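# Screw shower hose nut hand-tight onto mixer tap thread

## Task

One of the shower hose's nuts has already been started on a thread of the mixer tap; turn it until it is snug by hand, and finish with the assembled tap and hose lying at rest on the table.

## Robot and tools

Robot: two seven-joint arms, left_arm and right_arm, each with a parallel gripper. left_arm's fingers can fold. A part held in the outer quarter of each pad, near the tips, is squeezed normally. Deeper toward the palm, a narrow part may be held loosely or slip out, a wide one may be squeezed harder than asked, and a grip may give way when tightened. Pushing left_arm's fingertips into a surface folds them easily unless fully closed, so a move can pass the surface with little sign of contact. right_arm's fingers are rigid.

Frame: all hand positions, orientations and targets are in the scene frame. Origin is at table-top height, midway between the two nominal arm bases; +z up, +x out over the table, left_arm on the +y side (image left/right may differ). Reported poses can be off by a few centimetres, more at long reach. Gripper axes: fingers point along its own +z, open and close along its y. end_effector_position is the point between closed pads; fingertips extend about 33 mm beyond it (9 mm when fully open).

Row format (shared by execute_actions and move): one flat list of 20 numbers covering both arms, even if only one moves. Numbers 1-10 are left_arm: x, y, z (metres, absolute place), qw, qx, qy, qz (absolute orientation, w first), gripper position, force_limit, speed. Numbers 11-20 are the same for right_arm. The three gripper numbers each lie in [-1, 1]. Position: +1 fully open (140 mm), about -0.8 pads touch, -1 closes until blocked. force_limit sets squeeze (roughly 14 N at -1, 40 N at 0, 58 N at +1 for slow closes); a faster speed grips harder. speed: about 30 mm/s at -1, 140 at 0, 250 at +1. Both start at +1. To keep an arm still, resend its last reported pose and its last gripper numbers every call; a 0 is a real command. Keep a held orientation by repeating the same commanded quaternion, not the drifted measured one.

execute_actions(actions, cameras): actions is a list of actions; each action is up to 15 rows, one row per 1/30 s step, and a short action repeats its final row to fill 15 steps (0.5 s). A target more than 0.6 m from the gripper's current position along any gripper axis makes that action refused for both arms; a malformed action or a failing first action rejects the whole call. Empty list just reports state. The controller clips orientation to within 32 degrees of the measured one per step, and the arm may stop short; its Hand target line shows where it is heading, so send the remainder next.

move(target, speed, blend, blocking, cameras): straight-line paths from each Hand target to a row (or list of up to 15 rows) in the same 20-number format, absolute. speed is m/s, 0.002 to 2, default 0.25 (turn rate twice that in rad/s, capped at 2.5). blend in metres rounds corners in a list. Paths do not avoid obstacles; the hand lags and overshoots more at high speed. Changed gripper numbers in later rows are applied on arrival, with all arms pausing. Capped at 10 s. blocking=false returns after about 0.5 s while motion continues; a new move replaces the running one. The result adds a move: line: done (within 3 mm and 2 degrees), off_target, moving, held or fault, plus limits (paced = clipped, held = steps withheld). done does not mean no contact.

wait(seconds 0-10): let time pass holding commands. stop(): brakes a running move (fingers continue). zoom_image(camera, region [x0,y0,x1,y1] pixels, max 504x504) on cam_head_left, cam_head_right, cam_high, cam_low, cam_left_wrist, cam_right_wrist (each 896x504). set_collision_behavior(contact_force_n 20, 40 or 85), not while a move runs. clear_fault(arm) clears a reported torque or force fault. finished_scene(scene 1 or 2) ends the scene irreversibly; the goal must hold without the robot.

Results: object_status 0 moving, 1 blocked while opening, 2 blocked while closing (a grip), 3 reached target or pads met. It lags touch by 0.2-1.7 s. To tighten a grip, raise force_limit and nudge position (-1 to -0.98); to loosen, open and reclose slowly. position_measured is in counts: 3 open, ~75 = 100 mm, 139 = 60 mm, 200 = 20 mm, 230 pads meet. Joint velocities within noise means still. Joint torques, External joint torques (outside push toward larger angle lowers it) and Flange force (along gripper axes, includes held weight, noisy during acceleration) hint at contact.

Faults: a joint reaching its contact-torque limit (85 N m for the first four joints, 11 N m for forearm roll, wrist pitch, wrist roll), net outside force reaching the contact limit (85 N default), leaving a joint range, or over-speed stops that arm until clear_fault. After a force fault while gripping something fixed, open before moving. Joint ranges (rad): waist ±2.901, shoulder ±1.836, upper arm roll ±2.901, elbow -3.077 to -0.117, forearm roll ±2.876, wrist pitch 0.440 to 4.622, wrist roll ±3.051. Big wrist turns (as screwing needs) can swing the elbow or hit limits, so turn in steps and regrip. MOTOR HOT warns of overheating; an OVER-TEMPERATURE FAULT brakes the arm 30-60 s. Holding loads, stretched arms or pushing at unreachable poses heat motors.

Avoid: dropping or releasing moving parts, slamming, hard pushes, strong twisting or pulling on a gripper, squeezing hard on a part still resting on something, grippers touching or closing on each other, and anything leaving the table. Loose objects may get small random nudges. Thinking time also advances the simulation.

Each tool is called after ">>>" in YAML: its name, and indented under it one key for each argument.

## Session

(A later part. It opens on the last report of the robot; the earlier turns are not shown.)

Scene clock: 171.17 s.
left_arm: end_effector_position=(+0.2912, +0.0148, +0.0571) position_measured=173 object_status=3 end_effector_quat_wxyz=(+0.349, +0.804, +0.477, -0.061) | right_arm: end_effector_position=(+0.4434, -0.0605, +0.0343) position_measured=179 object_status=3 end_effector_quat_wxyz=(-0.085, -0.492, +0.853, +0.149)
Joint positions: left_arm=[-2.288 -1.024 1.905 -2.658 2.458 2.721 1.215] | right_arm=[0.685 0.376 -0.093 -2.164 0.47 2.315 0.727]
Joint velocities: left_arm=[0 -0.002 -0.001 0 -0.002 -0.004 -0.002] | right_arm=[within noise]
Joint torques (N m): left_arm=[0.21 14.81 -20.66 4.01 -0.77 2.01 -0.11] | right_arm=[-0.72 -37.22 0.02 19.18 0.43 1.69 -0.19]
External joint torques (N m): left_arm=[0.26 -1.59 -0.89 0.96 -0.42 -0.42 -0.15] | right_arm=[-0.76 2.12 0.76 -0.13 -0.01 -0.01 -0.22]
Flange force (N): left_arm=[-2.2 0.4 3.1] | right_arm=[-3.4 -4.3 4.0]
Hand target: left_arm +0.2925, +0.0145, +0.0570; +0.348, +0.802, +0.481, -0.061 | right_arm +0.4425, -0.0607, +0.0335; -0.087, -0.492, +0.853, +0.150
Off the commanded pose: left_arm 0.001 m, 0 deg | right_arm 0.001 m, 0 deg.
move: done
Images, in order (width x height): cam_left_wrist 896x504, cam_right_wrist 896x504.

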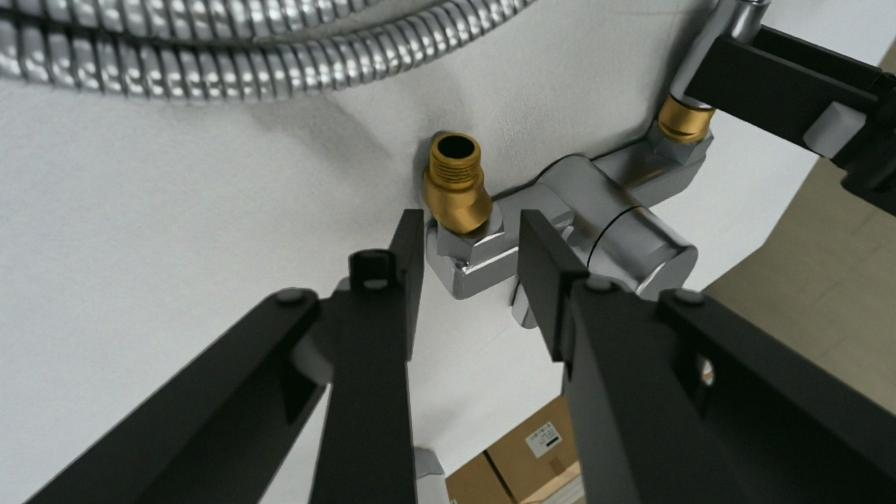

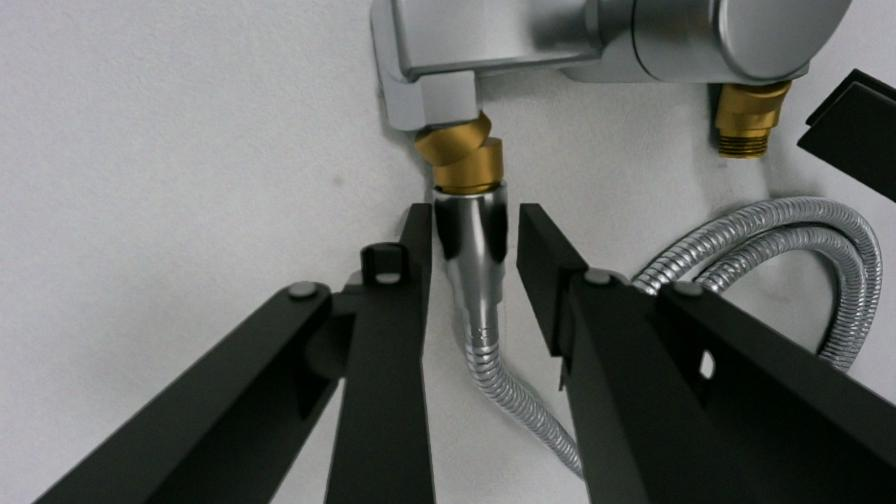

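Descend, small lateral toward −x.

>>> move:
  target:
    - [0.2925,0.0140,0.0385,0.3484,0.8024,0.4807,-0.0613,-0.35,1,-1,0.4425,-0.0607,0.0335,0.0868,0.4924,-0.8528,-0.1503,-0.40,0,-1]
  speed: 0.1
  cameras: ["cam_left_wrist","cam_right_wrist"]

Scene clock: 172.43 s.
left_arm: end_effector_position=(+0.2910, +0.0139, +0.0392) position_measured=173 object_status=3 end_effector_quat_wxyz=(+0.348, +0.803, +0.480, -0.063) | right_arm: end_effector_position=(+0.4434, -0.0605, +0.0343) position_measured=179 object_status=3 end_effector_quat_wxyz=(-0.086, -0.492, +0.853, +0.149)
Joint positions: left_arm=[-2.315 -1.079 1.958 -2.64 2.507 2.692 1.212] | right_arm=[0.685 0.376 -0.093 -2.164 0.47 2.315 0.727]
Joint velocities: left_arm=[0 -0.001 0 0.002 0.002 -0.004 -0.001] | right_arm=[within noise]
Joint torques (N m): left_arm=[0.19 15.85 -20.78 2.58 -0.01 2.13 -0.03] | right_arm=[-0.7 -37.2 0 19.16 0.43 1.69 -0.17]
External joint torques (N m): left_arm=[0.23 -1.55 -0.47 1.1 0.26 -0.32 -0.07] | right_arm=[-0.73 2.29 0.77 -0.19 0 -0.01 -0.21]
Flange force (N): left_arm=[-0.1 -1.2 5.5] | right_arm=[-3.5 -4.4 4.3]
Hand target: left_arm +0.2925, +0.0140, +0.0385; +0.348, +0.802, +0.481, -0.061 | right_arm +0.4425, -0.0607, +0.0335; -0.087, -0.492, +0.853, +0.150
Off the commanded pose: left_arm 0.002 m, 0 deg | right_arm 0.001 m, 0 deg.
move: done
Images, in order (width x height): cam_left_wrist 896x504, cam_right_wrist 896x504.

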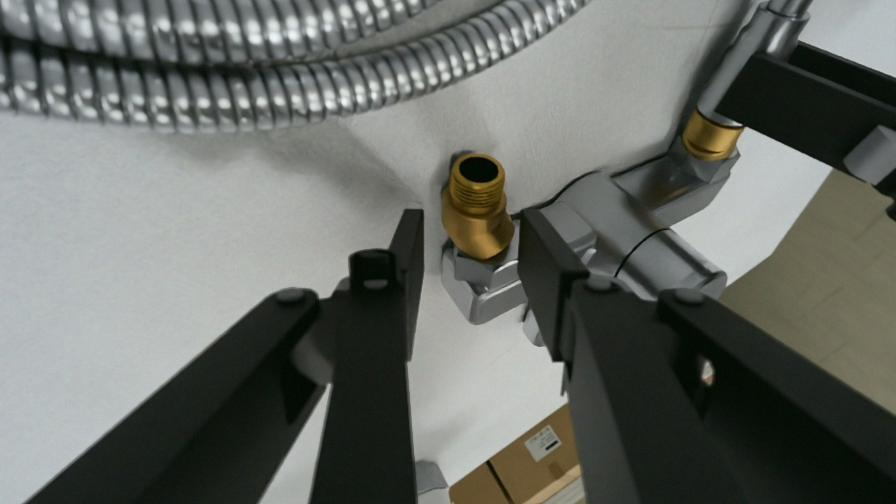

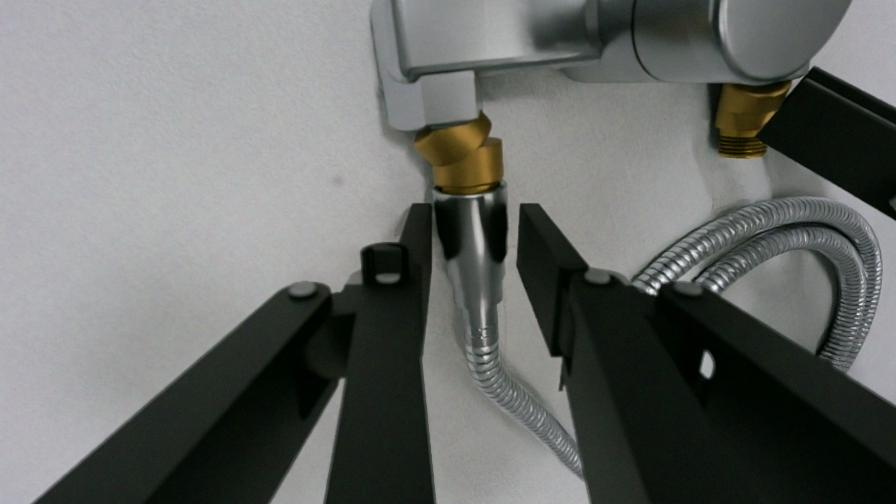

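>>> move:
  target:
    - [0.2985,0.0100,0.0395,0.3484,0.8024,0.4807,-0.0613,-0.35,1,-1,0.4425,-0.0607,0.0335,0.0868,0.4924,-0.8528,-0.1503,-0.40,0,-1]
    - [0.2985,0.0100,0.0315,0.3484,0.8024,0.4807,-0.0613,-0.35,1,-1,0.4425,-0.0607,0.0335,0.0868,0.4924,-0.8528,-0.1503,-0.40,0,-1]
    - [0.2985,0.0100,0.0315,0.3484,0.8024,0.4807,-0.0613,-1,1,-1,0.4425,-0.0607,0.0335,0.0868,0.4924,-0.8528,-0.1503,-0.40,0,-1]
  speed: 0.1
  cameras: ["cam_left_wrist","cam_right_wrist"]

Scene clock: 175.13 s.
left_arm: end_effector_position=(+0.2980, +0.0102, +0.0320) position_measured=192 object_status=2 end_effector_quat_wxyz=(+0.348, +0.800, +0.485, -0.064) | right_arm: end_effector_position=(+0.4434, -0.0605, +0.0343) position_measured=179 object_status=3 end_effector_quat_wxyz=(-0.086, -0.492, +0.853, +0.149)
Joint positions: left_arm=[-2.342 -1.096 1.981 -2.61 2.518 2.691 1.203] | right_arm=[0.685 0.376 -0.093 -2.164 0.47 2.315 0.727]
Joint velocities: left_arm=[-0.001 0.001 0.001 0 0.002 0 -0.005] | right_arm=[within noise]
Joint torques (N m): left_arm=[-1.09 17.92 -21.23 2.04 0.19 1.96 0.36] | right_arm=[-0.72 -37.27 0 19.13 0.43 1.7 -0.15]
External joint torques (N m): left_arm=[-0.96 -0.25 -0.43 0.86 0.46 -0.49 0.33] | right_arm=[-0.69 2.3 0.81 -0.33 -0.01 -0.02 -0.18]
Flange force (N): left_arm=[-1.5 0.5 5.9] | right_arm=[-3.2 -4.1 4.4]
Hand target: left_arm +0.2985, +0.0100, +0.0315; +0.348, +0.802, +0.481, -0.061 | right_arm +0.4425, -0.0607, +0.0335; -0.087, -0.492, +0.853, +0.150
Off the commanded pose: left_arm 0.001 m, 1 deg | right_arm 0.001 m, 0 deg.
move: done
Images, in order (width x height): cam_left_wrist 896x504, cam_right_wrist 896x504.

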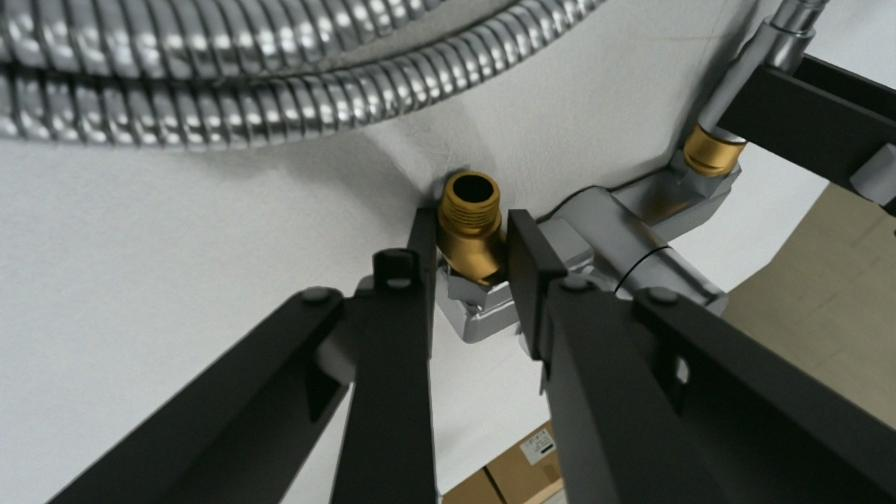

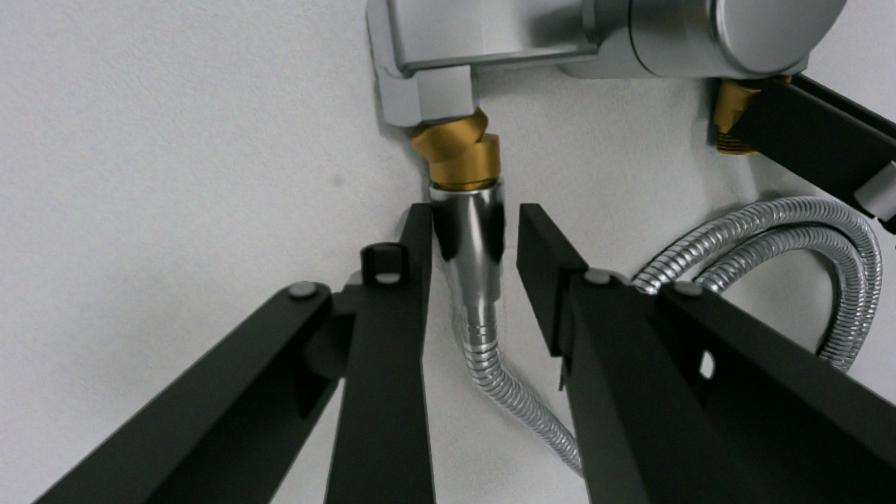

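>>> move:
  target:
    - [0.2985,0.0100,0.0315,0.3484,0.8024,0.4807,-0.0613,-1,1,-1,0.4418,-0.0683,0.0335,0.0868,0.4924,-0.8528,-0.1503,-0.40,0,-1]
    - [0.2985,0.0100,0.0315,0.3484,0.8024,0.4807,-0.0613,-1,1,-1,0.4418,-0.0683,0.0335,0.0868,0.4924,-0.8528,-0.1503,-1,0.3,-1]
  speed: 0.15
  cameras: ["cam_right_wrist"]

>>> move:
  target:
    - [0.2985,0.0100,0.0315,0.3484,0.8024,0.4807,-0.0613,-1,1,-1,0.4353,-0.0645,0.0355,0,0.5,-0.866,0,-1,0.3,-1]
    - [0.2985,0.0100,0.0315,0.3484,0.8024,0.4807,-0.0613,-1,1,-1,0.4304,-0.0617,0.0352,-0.0653,0.4957,-0.8586,0.113,-1,0.3,-1]
    - [0.2985,0.0100,0.0315,0.3484,0.8024,0.4807,-0.0613,-1,1,-1,0.4272,-0.0599,0.0341,-0.1082,0.4882,-0.8455,0.1874,-1,0.3,-1]
    - [0.2985,0.0100,0.0315,0.3484,0.8024,0.4807,-0.0613,-1,1,-1,0.4244,-0.0582,0.032,-0.1504,0.4769,-0.8259,0.2604,-1,0.3,-1]
  speed: 0.4
  blend: [0.004,0.004,0.004,0]
  cameras: ["cam_right_wrist","cam_left_wrist"]

Scene clock: 178.03 s.
left_arm: end_effector_position=(+0.2981, +0.0102, +0.0320) position_measured=192 object_status=2 end_effector_quat_wxyz=(+0.348, +0.800, +0.485, -0.064) | right_arm: end_effector_position=(+0.4418, -0.0680, +0.0332) position_measured=190 object_status=2 end_effector_quat_wxyz=(-0.087, -0.494, +0.852, +0.151)
Joint positions: left_arm=[-2.345 -1.09 1.981 -2.609 2.522 2.694 1.193] | right_arm=[0.675 0.369 -0.094 -2.178 0.47 2.315 0.71]
Joint velocities: left_arm=[within noise] | right_arm=[0 -0.001 -0.001 -0.001 -0.001 0 -0.007]
Joint torques (N m): left_arm=[-1.04 18.12 -20.45 2.3 0.15 1.95 0.36] | right_arm=[-0.21 -37.79 -0.42 18.64 0.83 1.84 0.1]
External joint torques (N m): left_arm=[-1.05 -0.01 0.19 0.98 0.44 -0.48 0.32] | right_arm=[-0.23 1.29 0.33 -0.57 0.4 0.15 0.07]
Flange force (N): left_arm=[-0.4 0.6 7.1] | right_arm=[-0.6 -1.1 3.3]
Hand target: left_arm +0.2985, +0.0100, +0.0315; +0.348, +0.802, +0.481, -0.061 | right_arm +0.4418, -0.0683, +0.0335; -0.087, -0.492, +0.853, +0.150
Off the commanded pose: left_arm 0.001 m, 1 deg | right_arm 0.000 m, 0 deg.
move: done
Images, in order (width x height): cam_right_wrist 896x504.

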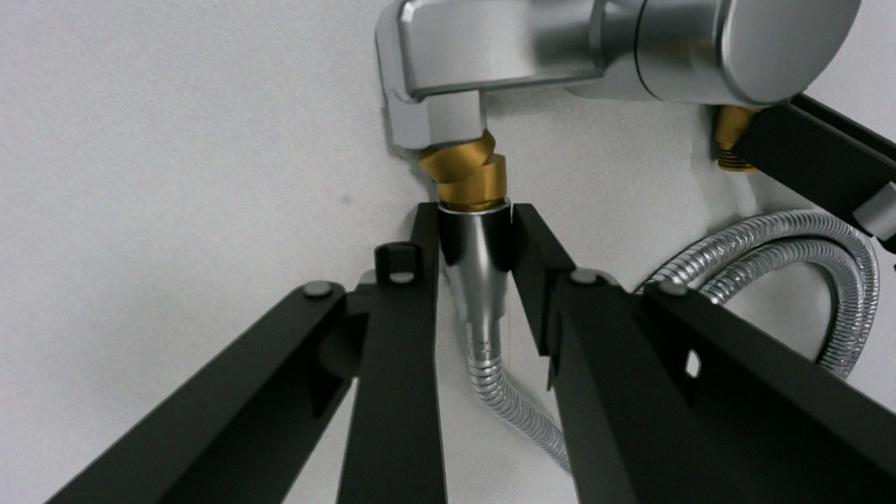

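Scene clock: 180.73 s.
left_arm: end_effector_position=(+0.2998, +0.0106, +0.0327) position_measured=192 object_status=2 end_effector_quat_wxyz=(+0.348, +0.798, +0.487, -0.064) | right_arm: end_effector_position=(+0.4283, -0.0518, +0.0383) position_measured=192 object_status=2 end_effector_quat_wxyz=(+0.150, -0.496, +0.814, -0.262)
Joint positions: left_arm=[-2.356 -1.064 1.981 -2.603 2.535 2.71 1.155] | right_arm=[2.013 0.51 -0.97 -2.435 -0.475 2.693 1.984]
Joint velocities: within noise
Joint torques (N m): left_arm=[-2.82 17.55 -19.42 2.33 0.15 1.78 0.37] | right_arm=[-1.4 -20.9 -7.31 8.24 3.41 2.14 1.51]
External joint torques (N m): left_arm=[-2.76 -0.73 1 0.45 0.5 -0.59 0.33] | right_arm=[-1.41 4.28 3.94 -6.11 2.71 0.79 1.57]
Flange force (N): left_arm=[-1.6 -1.3 14.9] | right_arm=[-2.7 15.3 24.4]
Hand target: left_arm +0.2985, +0.0100, +0.0315; +0.348, +0.802, +0.481, -0.061 | right_arm +0.4244, -0.0583, +0.0323; +0.150, -0.477, +0.826, -0.260
Off the commanded pose: left_arm 0.002 m, 1 deg | right_arm 0.010 m, 3 deg.
move: off_target (right_arm)
Images, in order (width x height): cam_left_wrist 896x504, cam_right_wrist 896x504.

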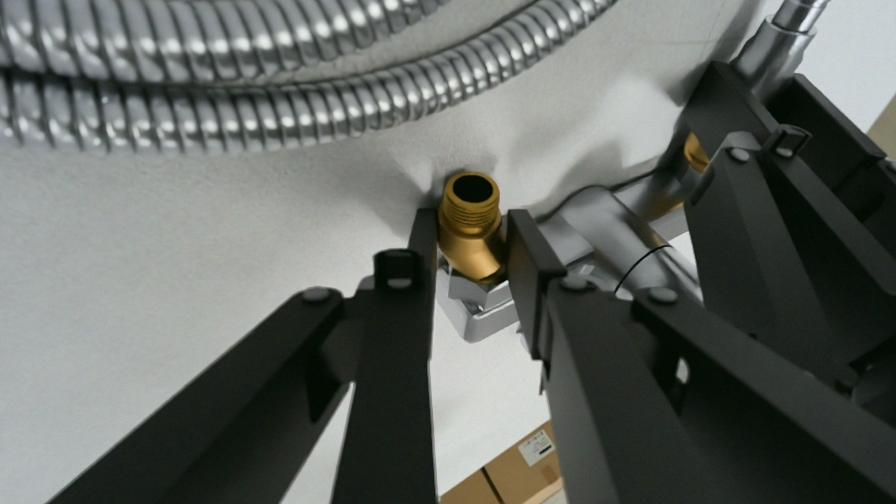

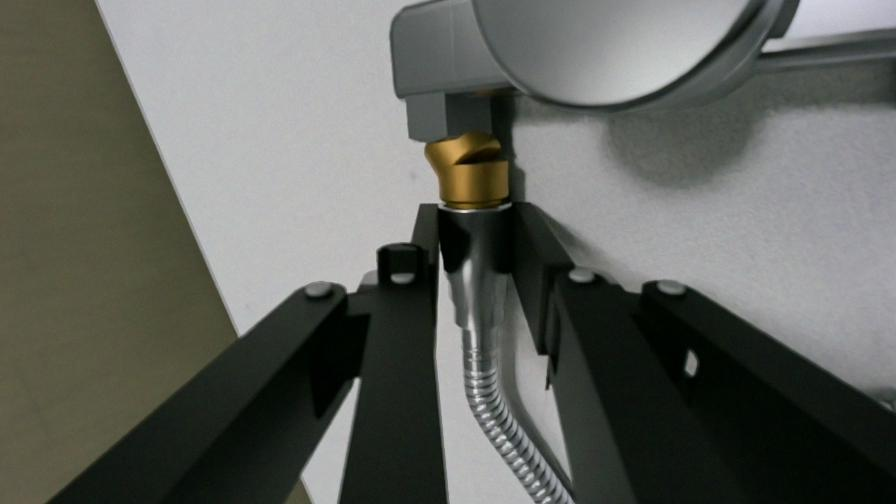

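>>> move:
  target:
    - [0.2985,0.0100,0.0315,0.3484,0.8024,0.4807,-0.0613,-1,1,-1,0.428,-0.0525,0.038,-0.1504,0.4769,-0.8259,0.2604,-0.4,0,-1]
    - [0.2985,0.0100,0.0315,0.3484,0.8024,0.4807,-0.0613,-1,1,-1,0.4279,-0.0574,0.0498,-0.0653,0.4957,-0.8586,0.113,-0.4,0,-1]
    - [0.2985,0.0100,0.0315,0.3484,0.8024,0.4807,-0.0613,-1,1,-1,0.4455,-0.0695,0.045,0.0868,0.4924,-0.8528,-0.1503,-0.4,0,-1]
    - [0.2985,0.0100,0.0315,0.3484,0.8024,0.4807,-0.0613,-1,1,-1,0.4418,-0.0683,0.0335,0.0868,0.4924,-0.8528,-0.1503,-1,0.3,-1]
    - [0.2985,0.0100,0.0315,0.3484,0.8024,0.4807,-0.0613,-1,1,-1,0.4353,-0.0645,0.0355,0,0.5,-0.866,0,-1,0.3,-1]
    - [0.2985,0.0100,0.0315,0.3484,0.8024,0.4807,-0.0613,-1,1,-1,0.4315,-0.0600,0.0362,-0.0653,0.4957,-0.8586,0.113,-1,0.3,-1]
    - [0.2985,0.0100,0.0315,0.3484,0.8024,0.4807,-0.0613,-1,1,-1,0.4293,-0.057,0.0365,-0.1082,0.4882,-0.8455,0.1874,-1,0.3,-1]
    - [0.2985,0.0100,0.0315,0.3484,0.8024,0.4807,-0.0613,-1,1,-1,0.428,-0.0525,0.0375,-0.1504,0.4769,-0.8259,0.2604,-1,0.3,-1]
  speed: 0.6
  blend: [0,0.005,0.004,0,0.004,0.004,0.004,0]
  cameras: ["cam_right_wrist"]

>>> zoom_image:
  camera: "cam_right_wrist"
  region: [400, 90, 580, 330]

Scene clock: 189.07 s.
left_arm: end_effector_position=(+0.2978, +0.0082, +0.0344) position_measured=204 object_status=2 end_effector_quat_wxyz=(+0.350, +0.802, +0.480, -0.064) | right_arm: end_effector_position=(+0.4281, -0.0522, +0.0389) position_measured=191 object_status=2 end_effector_quat_wxyz=(+0.144, -0.498, +0.812, -0.267)
Joint positions: left_arm=[-2.374 -1.04 1.981 -2.597 2.553 2.731 1.127] | right_arm=[2.005 0.509 -0.96 -2.425 -0.467 2.672 1.967]
Joint velocities: within noise
Joint torques (N m): left_arm=[-1.1 17.58 -17.91 2.02 -0.69 1.33 0.06] | right_arm=[-1.18 -23.8 -10.48 13.57 3.01 2.51 1.63]
External joint torques (N m): left_arm=[-1.11 -0.73 2.26 -0.44 -0.25 -0.97 0.02] | right_arm=[-1.16 1.76 0.82 -1.02 2.34 1.16 1.68]
Flange force (N): left_arm=[0.3 -4.2 10.2] | right_arm=[-5.3 7.6 13.2]
Hand target: left_arm +0.2985, +0.0100, +0.0315; +0.348, +0.802, +0.481, -0.061 | right_arm +0.4281, -0.0525, +0.0376; +0.150, -0.477, +0.826, -0.260
Off the commanded pose: left_arm 0.003 m, 0 deg | right_arm 0.001 m, 3 deg.
move: off_target (right_arm)
Images, in order (width x height): cam_right_wrist 896x504.

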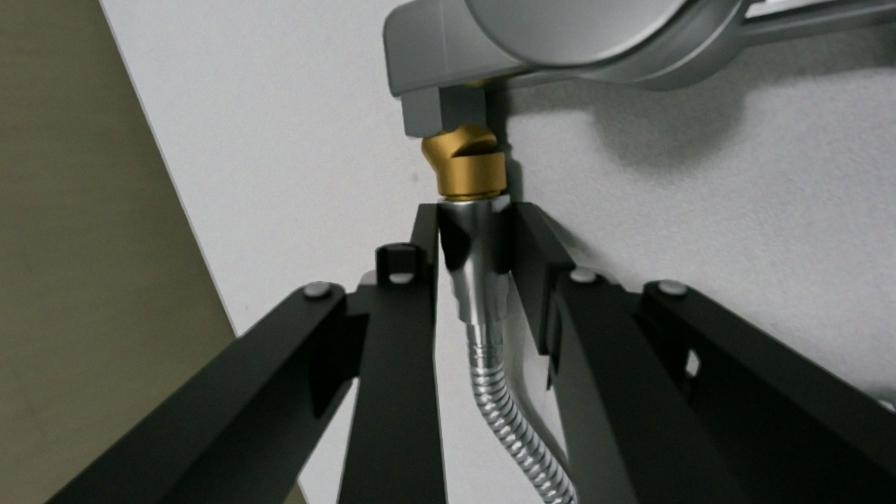

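Scaled by 2.100 from the camera's 896x504 image, which has a finer 1280x720 frame.

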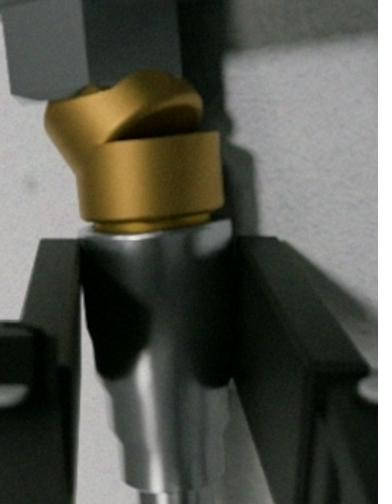

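>>> move:
  target:
    - [0.2985,0.0100,0.0315,0.3484,0.8024,0.4807,-0.0613,-1,1,-1,0.428,-0.0525,0.038,-0.1504,0.4769,-0.8259,0.2604,-0.4,0,-1]
    - [0.2985,0.0100,0.0315,0.3484,0.8024,0.4807,-0.0613,-1,1,-1,0.4279,-0.0574,0.0498,-0.0653,0.4957,-0.8586,0.113,-0.4,0,-1]
    - [0.2985,0.0100,0.0315,0.3484,0.8024,0.4807,-0.0613,-1,1,-1,0.4450,-0.0705,0.045,0.0868,0.4924,-0.8528,-0.1503,-0.4,0,-1]
    - [0.2985,0.0100,0.0315,0.3484,0.8024,0.4807,-0.0613,-1,1,-1,0.4413,-0.0693,0.0335,0.0868,0.4924,-0.8528,-0.1503,-1,0.3,-1]
  speed: 0.6
  blend: [0,0.005,0.004,0]
  cameras: ["cam_right_wrist","cam_left_wrist"]

Scene clock: 194.50 s.
left_arm: end_effector_position=(+0.2975, +0.0076, +0.0345) position_measured=204 object_status=2 end_effector_quat_wxyz=(+0.351, +0.802, +0.479, -0.064) | right_arm: end_effector_position=(+0.4433, -0.0683, +0.0347) position_measured=189 object_status=2 end_effector_quat_wxyz=(-0.083, -0.494, +0.852, +0.151)
Joint positions: left_arm=[-2.376 -1.04 1.98 -2.597 2.553 2.729 1.127] | right_arm=[0.672 0.364 -0.093 -2.182 0.471 2.32 0.707]
Joint velocities: within noise
Joint torques (N m): left_arm=[-0.04 17.55 -18.4 2.31 -0.71 1.51 0.02] | right_arm=[0.07 -36.82 -0.46 18.29 0.52 1.37 0.23]
External joint torques (N m): left_arm=[-0.08 -0.8 1.78 -0.18 -0.27 -0.78 -0.02] | right_arm=[-0.11 2.1 0.12 -0.92 0.1 -0.32 0.2]
Flange force (N): left_arm=[1.3 -3.8 6.4] | right_arm=[-1.6 -2.0 3.3]
Hand target: left_arm +0.2985, +0.0100, +0.0315; +0.348, +0.802, +0.481, -0.061 | right_arm +0.4413, -0.0693, +0.0335; -0.087, -0.492, +0.853, +0.150
Off the commanded pose: left_arm 0.004 m, 0 deg | right_arm 0.003 m, 0 deg.
move: off_target (left_arm)
Images, in order (width x height): cam_left_wrist 896x504, cam_right_wrist 896x504.

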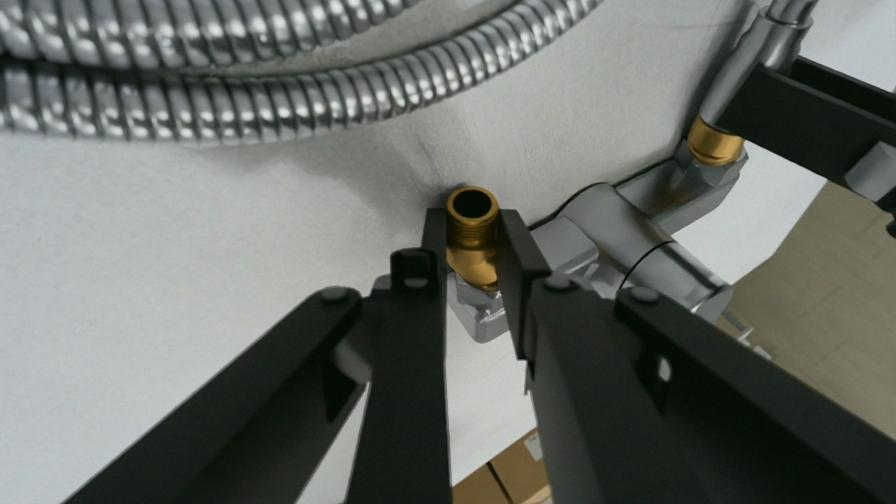

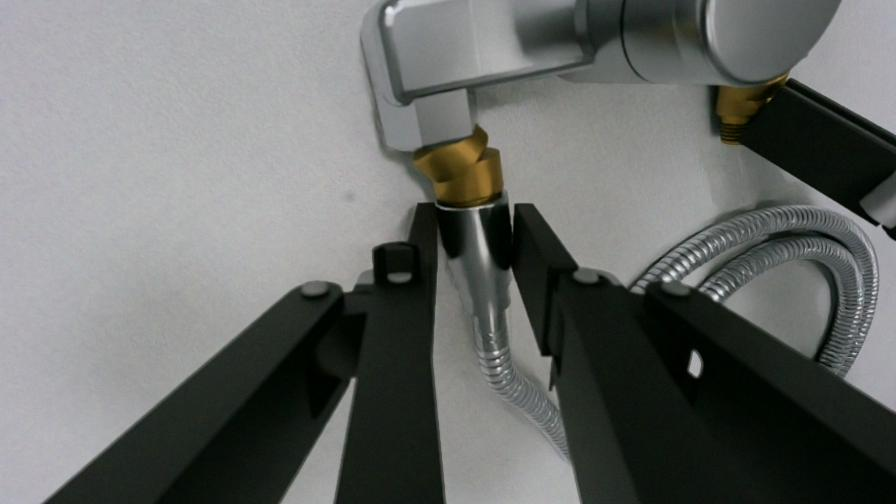

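>>> move:
  target:
    - [0.2985,0.0100,0.0315,0.3484,0.8024,0.4807,-0.0613,-1,1,-1,0.4353,-0.0645,0.0355,0,0.5373,-0.8433,0,-1,0.3,-1]
    - [0.2985,0.0100,0.0315,0.3484,0.8024,0.4807,-0.0613,-1,1,-1,0.4315,-0.0610,0.0362,-0.0702,0.5327,-0.8361,0.11,-1,0.3,-1]
    - [0.2985,0.0100,0.0315,0.3484,0.8024,0.4807,-0.0613,-1,1,-1,0.4293,-0.058,0.0365,-0.1163,0.5246,-0.8234,0.1825,-1,0.3,-1]
    - [0.2985,0.0100,0.0315,0.3484,0.8024,0.4807,-0.0613,-1,1,-1,0.428,-0.0535,0.0375,-0.1616,0.5125,-0.8043,0.2536,-1,0.3,-1]
  speed: 0.6
  blend: [0.004,0.004,0.004,0]
  cameras: ["cam_right_wrist"]

>>> move:
  target:
    - [0.2985,0.0100,0.0315,0.3484,0.8024,0.4807,-0.0613,-1,1,-1,0.428,-0.0535,0.038,-0.1616,0.5125,-0.8043,0.2536,-0.4,0,-1]
    - [0.2985,0.0100,0.0315,0.3484,0.8024,0.4807,-0.0613,-1,1,-1,0.4279,-0.0574,0.0498,-0.0702,0.5327,-0.8361,0.11,-0.4,0,-1]
    - [0.2985,0.0100,0.0315,0.3484,0.8024,0.4807,-0.0613,-1,1,-1,0.4450,-0.0705,0.045,0.0933,0.5291,-0.8305,-0.1464,-0.4,0,-1]
    - [0.2985,0.0100,0.0315,0.3484,0.8024,0.4807,-0.0613,-1,1,-1,0.4413,-0.0693,0.0335,0.0933,0.5291,-0.8305,-0.1464,-1,0.3,-1]
    - [0.2985,0.0100,0.0315,0.3484,0.8024,0.4807,-0.0613,-1,1,-1,0.4353,-0.0645,0.0355,0,0.5373,-0.8433,0,-1,0.3,-1]
    - [0.2985,0.0100,0.0315,0.3484,0.8024,0.4807,-0.0613,-1,1,-1,0.4315,-0.0610,0.0362,-0.0702,0.5327,-0.8361,0.11,-1,0.3,-1]
    - [0.2985,0.0100,0.0315,0.3484,0.8024,0.4807,-0.0613,-1,1,-1,0.4293,-0.058,0.0365,-0.1163,0.5246,-0.8234,0.1825,-1,0.3,-1]
    - [0.2985,0.0100,0.0315,0.3484,0.8024,0.4807,-0.0613,-1,1,-1,0.428,-0.0535,0.0375,-0.1616,0.5125,-0.8043,0.2536,-1,0.3,-1]
  speed: 0.8
  blend: [0,0.005,0.004,0,0.004,0.004,0.004,0]
  cameras: ["cam_right_wrist"]

>>> zoom_image:
  camera: "cam_right_wrist"
  region: [400, 90, 580, 330]

Scene clock: 199.30 s.
left_arm: end_effector_position=(+0.2985, +0.0076, +0.0350) position_measured=204 object_status=2 end_effector_quat_wxyz=(+0.351, +0.802, +0.480, -0.064) | right_arm: end_effector_position=(+0.4278, -0.0494, +0.0401) position_measured=192 object_status=2 end_effector_quat_wxyz=(+0.158, -0.533, +0.791, -0.257)
Joint positions: left_arm=[-2.378 -1.033 1.98 -2.594 2.557 2.734 1.116] | right_arm=[2.034 0.494 -1 -2.469 -0.548 2.748 1.963]
Joint velocities: within noise
Joint torques (N m): left_arm=[-1.19 17.69 -16.97 1.51 -0.59 1.41 0.08] | right_arm=[-2.31 -20.86 -10.34 11.62 2.95 2.18 1.5]
External joint torques (N m): left_arm=[-1.27 -0.76 3.21 -1.21 -0.13 -0.86 0.04] | right_arm=[-2.13 3.19 0.81 -2.65 2.19 0.82 1.56]
Flange force (N): left_arm=[1.7 -6.5 11.1] | right_arm=[-5.2 8.5 19.8]
Hand target: left_arm +0.2985, +0.0100, +0.0315; +0.348, +0.802, +0.481, -0.061 | right_arm +0.4280, -0.0535, +0.0376; +0.161, -0.513, +0.804, -0.254
Off the commanded pose: left_arm 0.004 m, 0 deg | right_arm 0.005 m, 3 deg.
move: off_target (left_arm, right_arm)
Images, in order (width x height): cam_right_wrist 896x504.

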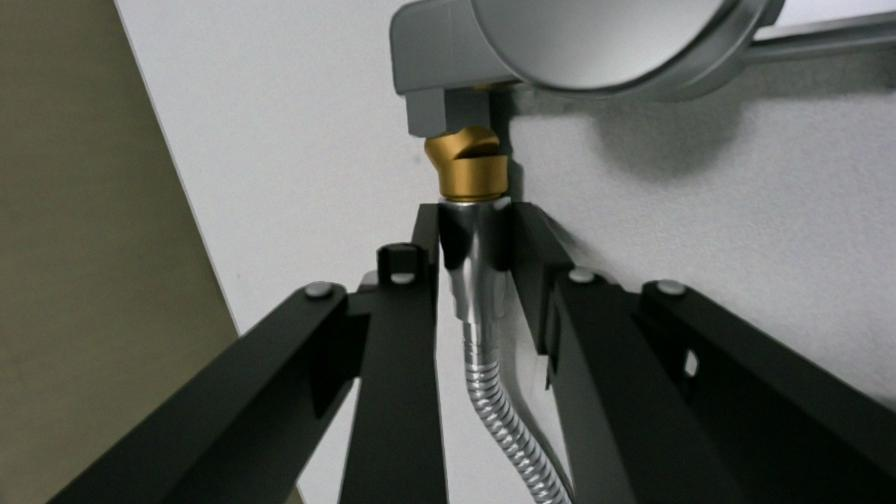

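Scene clock: 206.63 s.
left_arm: end_effector_position=(+0.2975, +0.0067, +0.0358) position_measured=205 object_status=2 end_effector_quat_wxyz=(+0.352, +0.802, +0.478, -0.065) | right_arm: end_effector_position=(+0.4269, -0.0513, +0.0388) position_measured=191 object_status=2 end_effector_quat_wxyz=(+0.157, -0.532, +0.791, -0.258)
Joint positions: left_arm=[-2.383 -1.026 1.979 -2.593 2.562 2.74 1.105] | right_arm=[1.989 0.466 -0.962 -2.465 -0.615 2.729 2.013]
Joint velocities: within noise
Joint torques (N m): left_arm=[-0.83 18.05 -16.16 1.66 -0.74 1.12 0.02] | right_arm=[-1.71 -22.06 -10.35 13.28 2.5 2.19 1.43]
External joint torques (N m): left_arm=[-0.82 -0.34 3.93 -1.1 -0.25 -1.14 -0.01] | right_arm=[-1.64 2.41 -0.2 -1.15 1.8 0.9 1.49]
Flange force (N): left_arm=[2.8 -6.7 10.7] | right_arm=[-4.3 5.9 14.5]
Hand target: left_arm +0.2985, +0.0100, +0.0316; +0.348, +0.802, +0.481, -0.061 | right_arm +0.4280, -0.0535, +0.0376; +0.161, -0.513, +0.804, -0.254
Off the commanded pose: left_arm 0.005 m, 1 deg | right_arm 0.003 m, 3 deg.
move: off_target (left_arm, right_arm)
Images, in order (width x height): cam_right_wrist 896x504.

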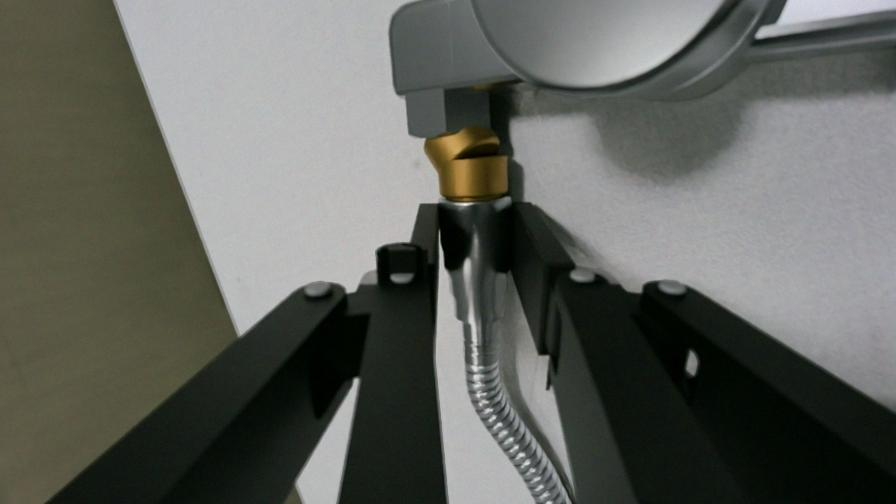

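Scaled by 2.100 from the camera's 896x504 image, which has a finer 1280x720 frame.

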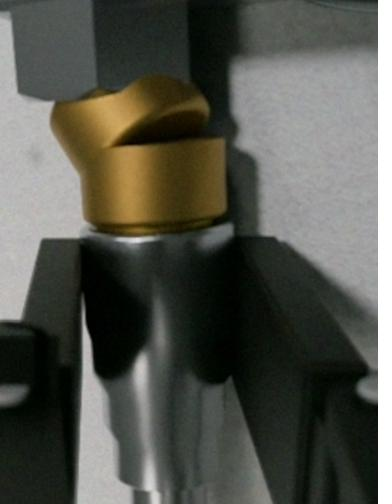

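>>> move:
  target:
    - [0.298,0.008,0.0335,0.3484,0.8024,0.4807,-0.0613,-1,1,-1,0.4272,-0.052,0.038,-0.1616,0.5125,-0.8043,0.2536,-0.4,0,-1]
    - [0.298,0.008,0.0335,0.3484,0.8024,0.4807,-0.0613,-1,1,-1,0.4279,-0.0574,0.0498,-0.0702,0.5327,-0.8361,0.11,-0.4,0,-1]
    - [0.298,0.008,0.0335,0.3484,0.8024,0.4807,-0.0613,-1,1,-1,0.4450,-0.0705,0.045,0.0933,0.5291,-0.8305,-0.1464,-0.4,0,-1]
    - [0.298,0.008,0.0335,0.3484,0.8024,0.4807,-0.0613,-1,1,-1,0.4413,-0.0693,0.0335,0.0933,0.5291,-0.8305,-0.1464,-1,0.3,-1]
    - [0.298,0.008,0.0335,0.3484,0.8024,0.4807,-0.0613,-1,1,-1,0.4353,-0.0645,0.0355,0,0.5373,-0.8433,0,-1,0.3,-1]
    - [0.298,0.008,0.0335,0.3484,0.8024,0.4807,-0.0613,-1,1,-1,0.4310,-0.0600,0.0365,-0.0702,0.5327,-0.8361,0.11,-1,0.3,-1]
    - [0.298,0.008,0.0335,0.3484,0.8024,0.4807,-0.0613,-1,1,-1,0.4287,-0.0565,0.037,-0.1163,0.5246,-0.8234,0.1825,-1,0.3,-1]
    - [0.298,0.008,0.0335,0.3484,0.8024,0.4807,-0.0613,-1,1,-1,0.4272,-0.052,0.038,-0.1616,0.5125,-0.8043,0.2536,-1,0.3,-1]
  speed: 0.8
  blend: [0,0.005,0.004,0,0.004,0.004,0.004,0]
  cameras: ["cam_right_wrist"]

>>> move:
  target:
    - [0.298,0.008,0.0335,0.3484,0.8024,0.4807,-0.0613,-1,1,-1,0.4272,-0.052,0.038,-0.1616,0.5125,-0.8043,0.2536,-0.4,0,-1]
    - [0.298,0.008,0.0335,0.3484,0.8024,0.4807,-0.0613,-1,1,-1,0.4279,-0.0574,0.0498,-0.0702,0.5327,-0.8361,0.11,-0.4,0,-1]
    - [0.298,0.008,0.0335,0.3484,0.8024,0.4807,-0.0613,-1,1,-1,0.4450,-0.0705,0.045,0.0933,0.5291,-0.8305,-0.1464,-0.4,0,-1]
    - [0.298,0.008,0.0335,0.3484,0.8024,0.4807,-0.0613,-1,1,-1,0.4413,-0.0693,0.0335,0.0933,0.5291,-0.8305,-0.1464,-1,0.3,-1]
    - [0.298,0.008,0.0335,0.3484,0.8024,0.4807,-0.0613,-1,1,-1,0.4353,-0.0645,0.0355,0,0.5373,-0.8433,0,-1,0.3,-1]
    - [0.298,0.008,0.0335,0.3484,0.8024,0.4807,-0.0613,-1,1,-1,0.4310,-0.0600,0.0365,-0.0702,0.5327,-0.8361,0.11,-1,0.3,-1]
    - [0.298,0.008,0.0335,0.3484,0.8024,0.4807,-0.0613,-1,1,-1,0.4287,-0.0565,0.037,-0.1163,0.5246,-0.8234,0.1825,-1,0.3,-1]
    - [0.298,0.008,0.0335,0.3484,0.8024,0.4807,-0.0613,-1,1,-1,0.4272,-0.052,0.038,-0.1616,0.5125,-0.8043,0.2536,-1,0.3,-1]
  speed: 0.8
  blend: [0,0.005,0.004,0,0.004,0.004,0.004,0]
  cameras: ["cam_right_wrist"]

>>> zoom_image:
  camera: "cam_right_wrist"
  region: [400, 90, 580, 330]

Scene clock: 216.37 s.
left_arm: end_effector_position=(+0.2906, +0.0043, +0.0369) position_measured=233 object_status=3 end_effector_quat_wxyz=(+0.350, +0.805, +0.475, -0.070) | right_arm: end_effector_position=(+0.4315, -0.0613, +0.0388) position_measured=192 object_status=2 end_effector_quat_wxyz=(+0.152, -0.525, +0.794, -0.266)
Joint positions: left_arm=[-2.392 -1.017 1.976 -2.596 2.559 2.749 1.099] | right_arm=[1.923 0.438 -0.915 -2.458 -0.685 2.693 2.062]
Joint velocities: left_arm=[within noise] | right_arm=[0.003 0 -0.003 -0.003 0 0.003 0.004]
Joint torques (N m): left_arm=[1.53 18.52 -18.74 5.63 -0.6 0.25 -0.11] | right_arm=[2.64 -25.75 -6.41 15.52 2.41 3.22 1.34]
External joint torques (N m): left_arm=[1.47 0.23 1.18 2.67 -0.09 -2.01 -0.15] | right_arm=[2.67 -0.66 2.77 0.85 1.79 2.04 1.4]
Flange force (N): left_arm=[2.1 -0.4 6.1] | right_arm=[-3.1 9.0 2.2]
Hand target: left_arm +0.2980, +0.0081, +0.0336; +0.348, +0.802, +0.481, -0.061 | right_arm +0.4271, -0.0521, +0.0382; +0.161, -0.513, +0.804, -0.254
Off the commanded pose: left_arm 0.009 m, 1 deg | right_arm 0.010 m, 3 deg.
move: off_target (left_arm, right_arm)
Images, in order (width x height): cam_right_wrist 896x504.

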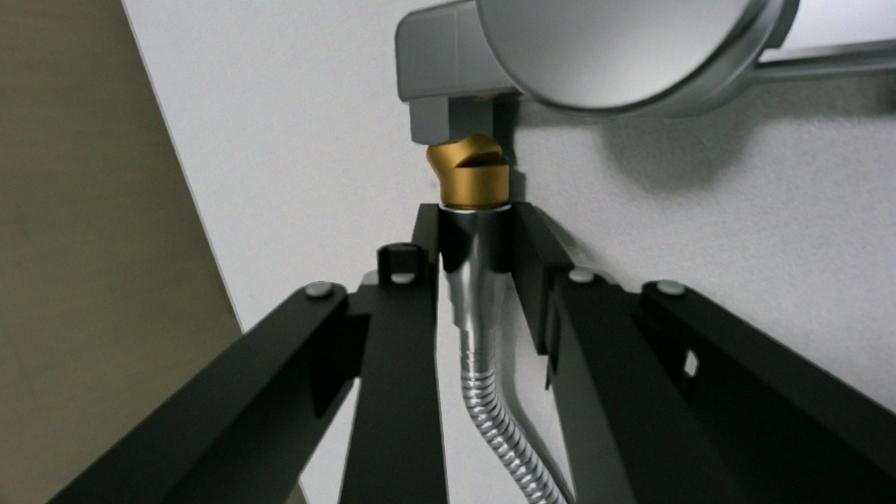

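Scene clock: 224.27 s.
left_arm: end_effector_position=(+0.2882, +0.0049, +0.0354) position_measured=233 object_status=3 end_effector_quat_wxyz=(+0.348, +0.805, +0.475, -0.070) | right_arm: end_effector_position=(+0.4322, -0.0619, +0.0389) position_measured=191 object_status=2 end_effector_quat_wxyz=(+0.153, -0.520, +0.797, -0.265)
Joint positions: left_arm=[-2.396 -1.015 1.979 -2.599 2.559 2.748 1.094] | right_arm=[1.841 0.402 -0.842 -2.449 -0.762 2.663 2.123]
Joint velocities: left_arm=[within noise] | right_arm=[-0.001 0.001 -0.001 -0.001 0 0.001 0.004]
Joint torques (N m): left_arm=[2.07 18.34 -20.15 6.52 -0.45 0.58 -0.11] | right_arm=[3.05 -26.47 -4.44 16.01 1.7 3.23 1.08]
External joint torques (N m): left_arm=[2.11 0.14 -0.28 3.62 0.05 -1.69 -0.15] | right_arm=[2.98 -0.35 3.42 1.04 1.15 2.1 1.13]
Flange force (N): left_arm=[1.8 2.2 3.0] | right_arm=[-4.3 9.3 2.5]
Hand target: left_arm +0.2980, +0.0081, +0.0336; +0.348, +0.802, +0.481, -0.061 | right_arm +0.4271, -0.0521, +0.0382; +0.161, -0.513, +0.804, -0.254
Off the commanded pose: left_arm 0.010 m, 1 deg | right_arm 0.011 m, 2 deg.
move: off_target (left_arm, right_arm); target 4's new numbers were sent with right_arm's hand 0.010 m and 2 deg from that target
Images, in order (width x height): cam_right_wrist 896x504.

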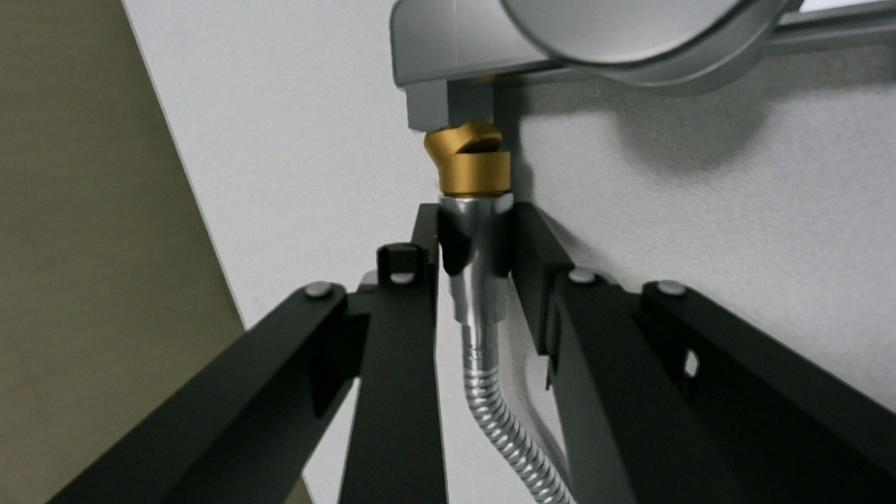

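Scaled by 2.100 from the camera's 896x504 image, which has a finer 1280x720 frame.

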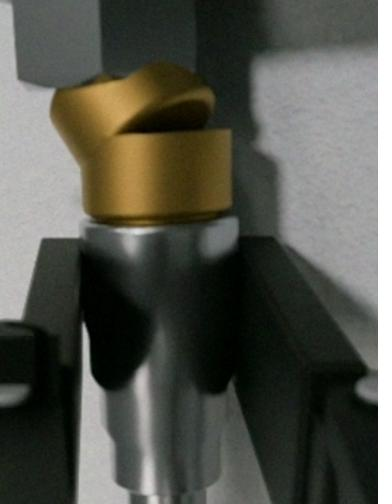

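>>> move:
  target:
    - [0.2882,0.0080,0.0354,0.3484,0.8024,0.4807,-0.0613,-0.35,1,-1,0.4318,-0.0610,0.0385,-0.1616,0.5125,-0.8043,0.2536,-1,0.3,-1]
    - [0.2900,0.0045,0.060,0.3484,0.8024,0.4807,-0.0613,-0.35,1,-1,0.4318,-0.0610,0.0385,-0.1616,0.5125,-0.8043,0.2536,-1,0.3,-1]
  speed: 0.15
  cameras: ["cam_left_wrist","cam_high"]

Scene clock: 226.20 s.
left_arm: end_effector_position=(+0.2913, +0.0046, +0.0594) position_measured=173 object_status=0 end_effector_quat_wxyz=(+0.349, +0.802, +0.480, -0.060) | right_arm: end_effector_position=(+0.4325, -0.0643, +0.0384) position_measured=191 object_status=2 end_effector_quat_wxyz=(+0.157, -0.520, +0.799, -0.259)
Joint positions: left_arm=[-2.357 -0.949 1.897 -2.629 2.484 2.751 1.09] | right_arm=[1.864 0.402 -0.875 -2.467 -0.769 2.694 2.132]
Joint velocities: within noise
Joint torques (N m): left_arm=[0.79 16.04 -20.51 4.89 -0.9 2.27 0.06] | right_arm=[1.42 -24.95 -7.84 15.84 1.13 2.11 0.54]
External joint torques (N m): left_arm=[0.82 -0.42 -1.4 0.13 -0.37 0.04 0.02] | right_arm=[1.48 0.33 0.29 1.04 0.54 0.95 0.59]
Flange force (N): left_arm=[-1.8 1.0 -5.9] | right_arm=[-0.9 3.5 1.8]
Hand target: left_arm +0.2900, +0.0045, +0.0600; +0.348, +0.802, +0.481, -0.061 | right_arm +0.4318, -0.0610, +0.0385; +0.161, -0.513, +0.804, -0.254
Off the commanded pose: left_arm 0.001 m, 0 deg | right_arm 0.003 m, 1 deg.
move: done
Images, in order (width x height): cam_high 896x504, cam_left_wrist 896x504.

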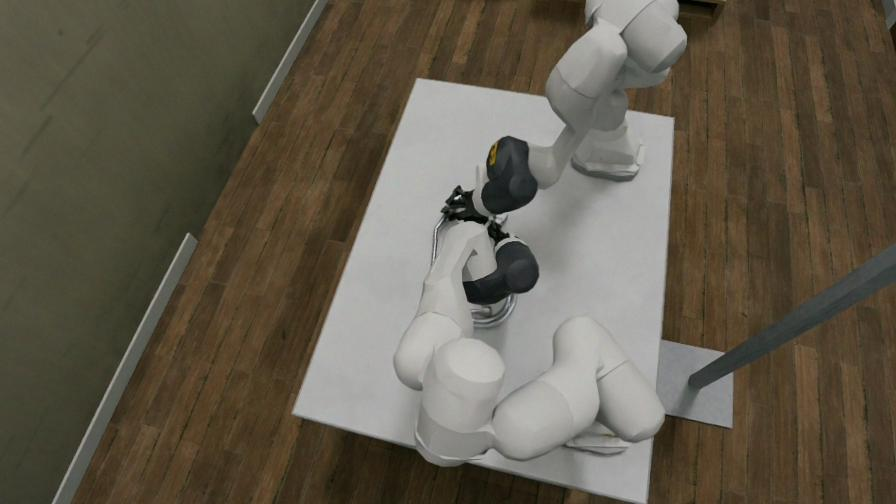

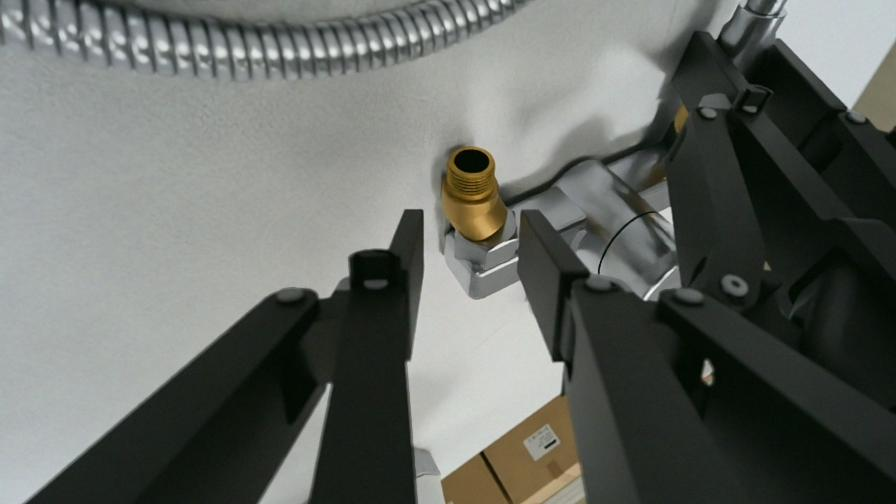

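>>> move:
  target:
    - [0.2995,-0.0082,0.045,0.3484,0.8024,0.4807,-0.0613,-0.35,1,-1,0.4318,-0.0630,0.0385,-0.1616,0.5125,-0.8043,0.2536,-1,0.3,-1]
    - [0.3006,-0.0082,0.0315,0.3484,0.8024,0.4807,-0.0613,-0.35,1,-1,0.4318,-0.0630,0.0385,-0.1616,0.5125,-0.8043,0.2536,-1,0.3,-1]
    - [0.3006,-0.0082,0.0315,0.3484,0.8024,0.4807,-0.0613,-1,1,-1,0.4318,-0.0630,0.0385,-0.1616,0.5125,-0.8043,0.2536,-1,0.3,-1]
  speed: 0.12
  cameras: ["cam_left_wrist"]

Scene clock: 229.80 s.
left_arm: end_effector_position=(+0.2954, -0.0157, +0.0428) position_measured=233 object_status=0 end_effector_quat_wxyz=(+0.356, +0.803, +0.472, -0.071) | right_arm: end_effector_position=(+0.4336, -0.0720, +0.0375) position_measured=191 object_status=2 end_effector_quat_wxyz=(+0.154, -0.519, +0.799, -0.263)
Joint positions: left_arm=[-2.446 -1.024 1.968 -2.557 2.544 2.744 1.083] | right_arm=[1.874 0.405 -0.891 -2.477 -0.769 2.696 2.128]
Joint velocities: within noise
Joint torques (N m): left_arm=[-2.54 18.68 -10.44 3.96 -1.02 -1.26 -0.12] | right_arm=[1.63 -25.61 -6.27 17.55 1.62 2.83 0.69]
External joint torques (N m): left_arm=[-2.57 -0.2 10.17 0.45 -0.5 -3.48 -0.15] | right_arm=[1.74 -0.68 2.07 2.85 1.03 1.7 0.75]
Flange force (N): left_arm=[7.6 -9.7 35.1] | right_arm=[-9.1 5.5 3.1]
Hand target: left_arm +0.3005, -0.0079, +0.0319; +0.348, +0.802, +0.481, -0.061 | right_arm +0.4317, -0.0630, +0.0386; +0.161, -0.513, +0.804, -0.254
Off the commanded pose: left_arm 0.015 m, 2 deg | right_arm 0.009 m, 2 deg.
move: off_target (left_arm, right_arm); target 3's new numbers were sent with left_arm's hand 0.004 m and 1 deg from that target
Images, in order (width x height): cam_left_wrist 896x504.

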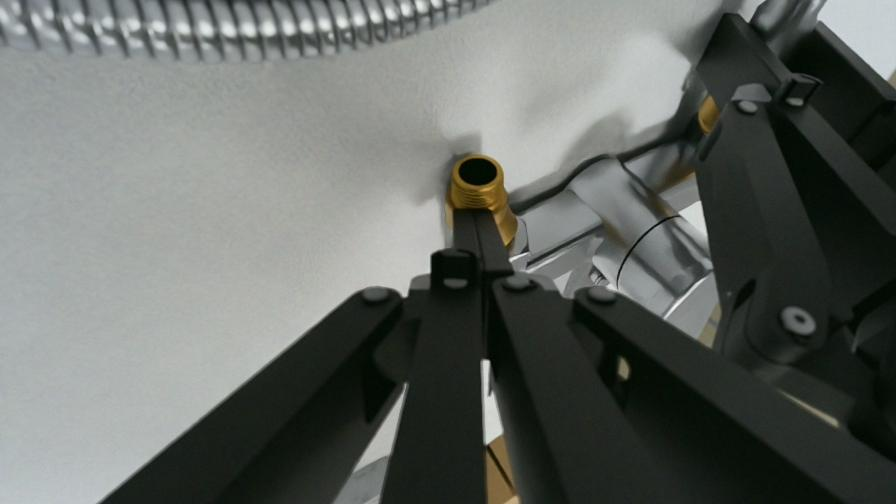

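>>> move:
  target:
    - [0.2940,-0.0100,0.058,0.3484,0.8024,0.4807,-0.0613,-0.32,1,-1,0.4336,-0.0720,0.0385,-0.1616,0.5125,-0.8043,0.2536,-1,0.3,-1]
    - [0.3020,-0.0105,0.042,0.3484,0.8024,0.4807,-0.0613,-0.32,1,-1,0.4336,-0.0720,0.0385,-0.1616,0.5125,-0.8043,0.2536,-1,0.3,-1]
    - [0.3025,-0.0108,0.030,0.3484,0.8024,0.4807,-0.0613,-0.32,1,-1,0.4336,-0.0720,0.0385,-0.1616,0.5125,-0.8043,0.2536,-1,0.3,-1]
  speed: 0.12
  cameras: ["cam_left_wrist"]

Scene clock: 231.90 s.
left_arm: end_effector_position=(+0.3045, -0.0127, +0.0332) position_measured=169 object_status=0 end_effector_quat_wxyz=(+0.351, +0.802, +0.480, -0.062) | right_arm: end_effector_position=(+0.4335, -0.0736, +0.0383) position_measured=191 object_status=2 end_effector_quat_wxyz=(+0.159, -0.519, +0.800, -0.257)
Joint positions: left_arm=[-2.462 -1.028 1.987 -2.543 2.542 2.724 1.082] | right_arm=[1.897 0.402 -0.924 -2.494 -0.776 2.722 2.133]
Joint velocities: within noise
Joint torques (N m): left_arm=[-0.13 18.15 -17.8 1.29 -0.65 1.75 0.02] | right_arm=[0.52 -23.23 -8.07 15.34 0.93 1.74 0.38]
External joint torques (N m): left_arm=[-0.19 -1.3 2.98 -2.17 -0.18 -0.46 -0.02] | right_arm=[0.58 0.86 0.31 0.7 0.3 0.56 0.44]
Flange force (N): left_arm=[2.8 -8.3 5.1] | right_arm=[-2.5 3.1 4.2]
Hand target: left_arm +0.3025, -0.0108, +0.0300; +0.348, +0.802, +0.481, -0.061 | right_arm +0.4336, -0.0720, +0.0385; +0.161, -0.513, +0.804, -0.254
Off the commanded pose: left_arm 0.004 m, 0 deg | right_arm 0.002 m, 1 deg.
move: off_target (left_arm)
Images, in order (width x height): cam_left_wrist 896x504.

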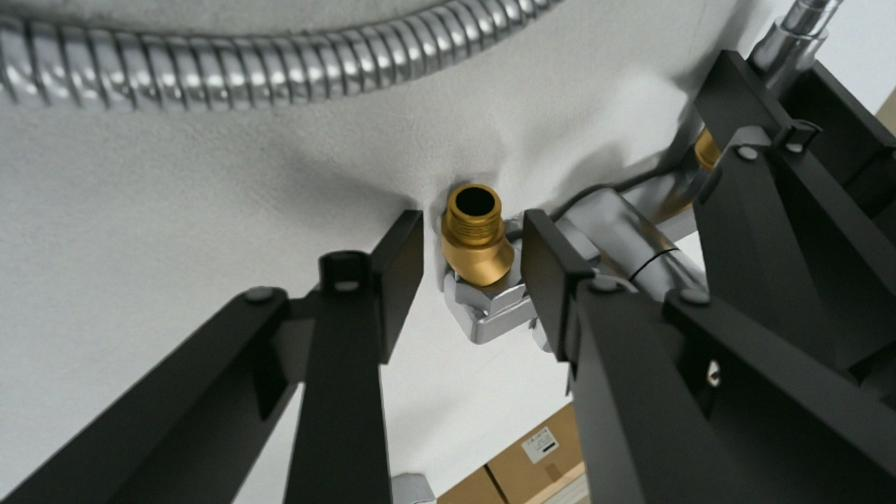

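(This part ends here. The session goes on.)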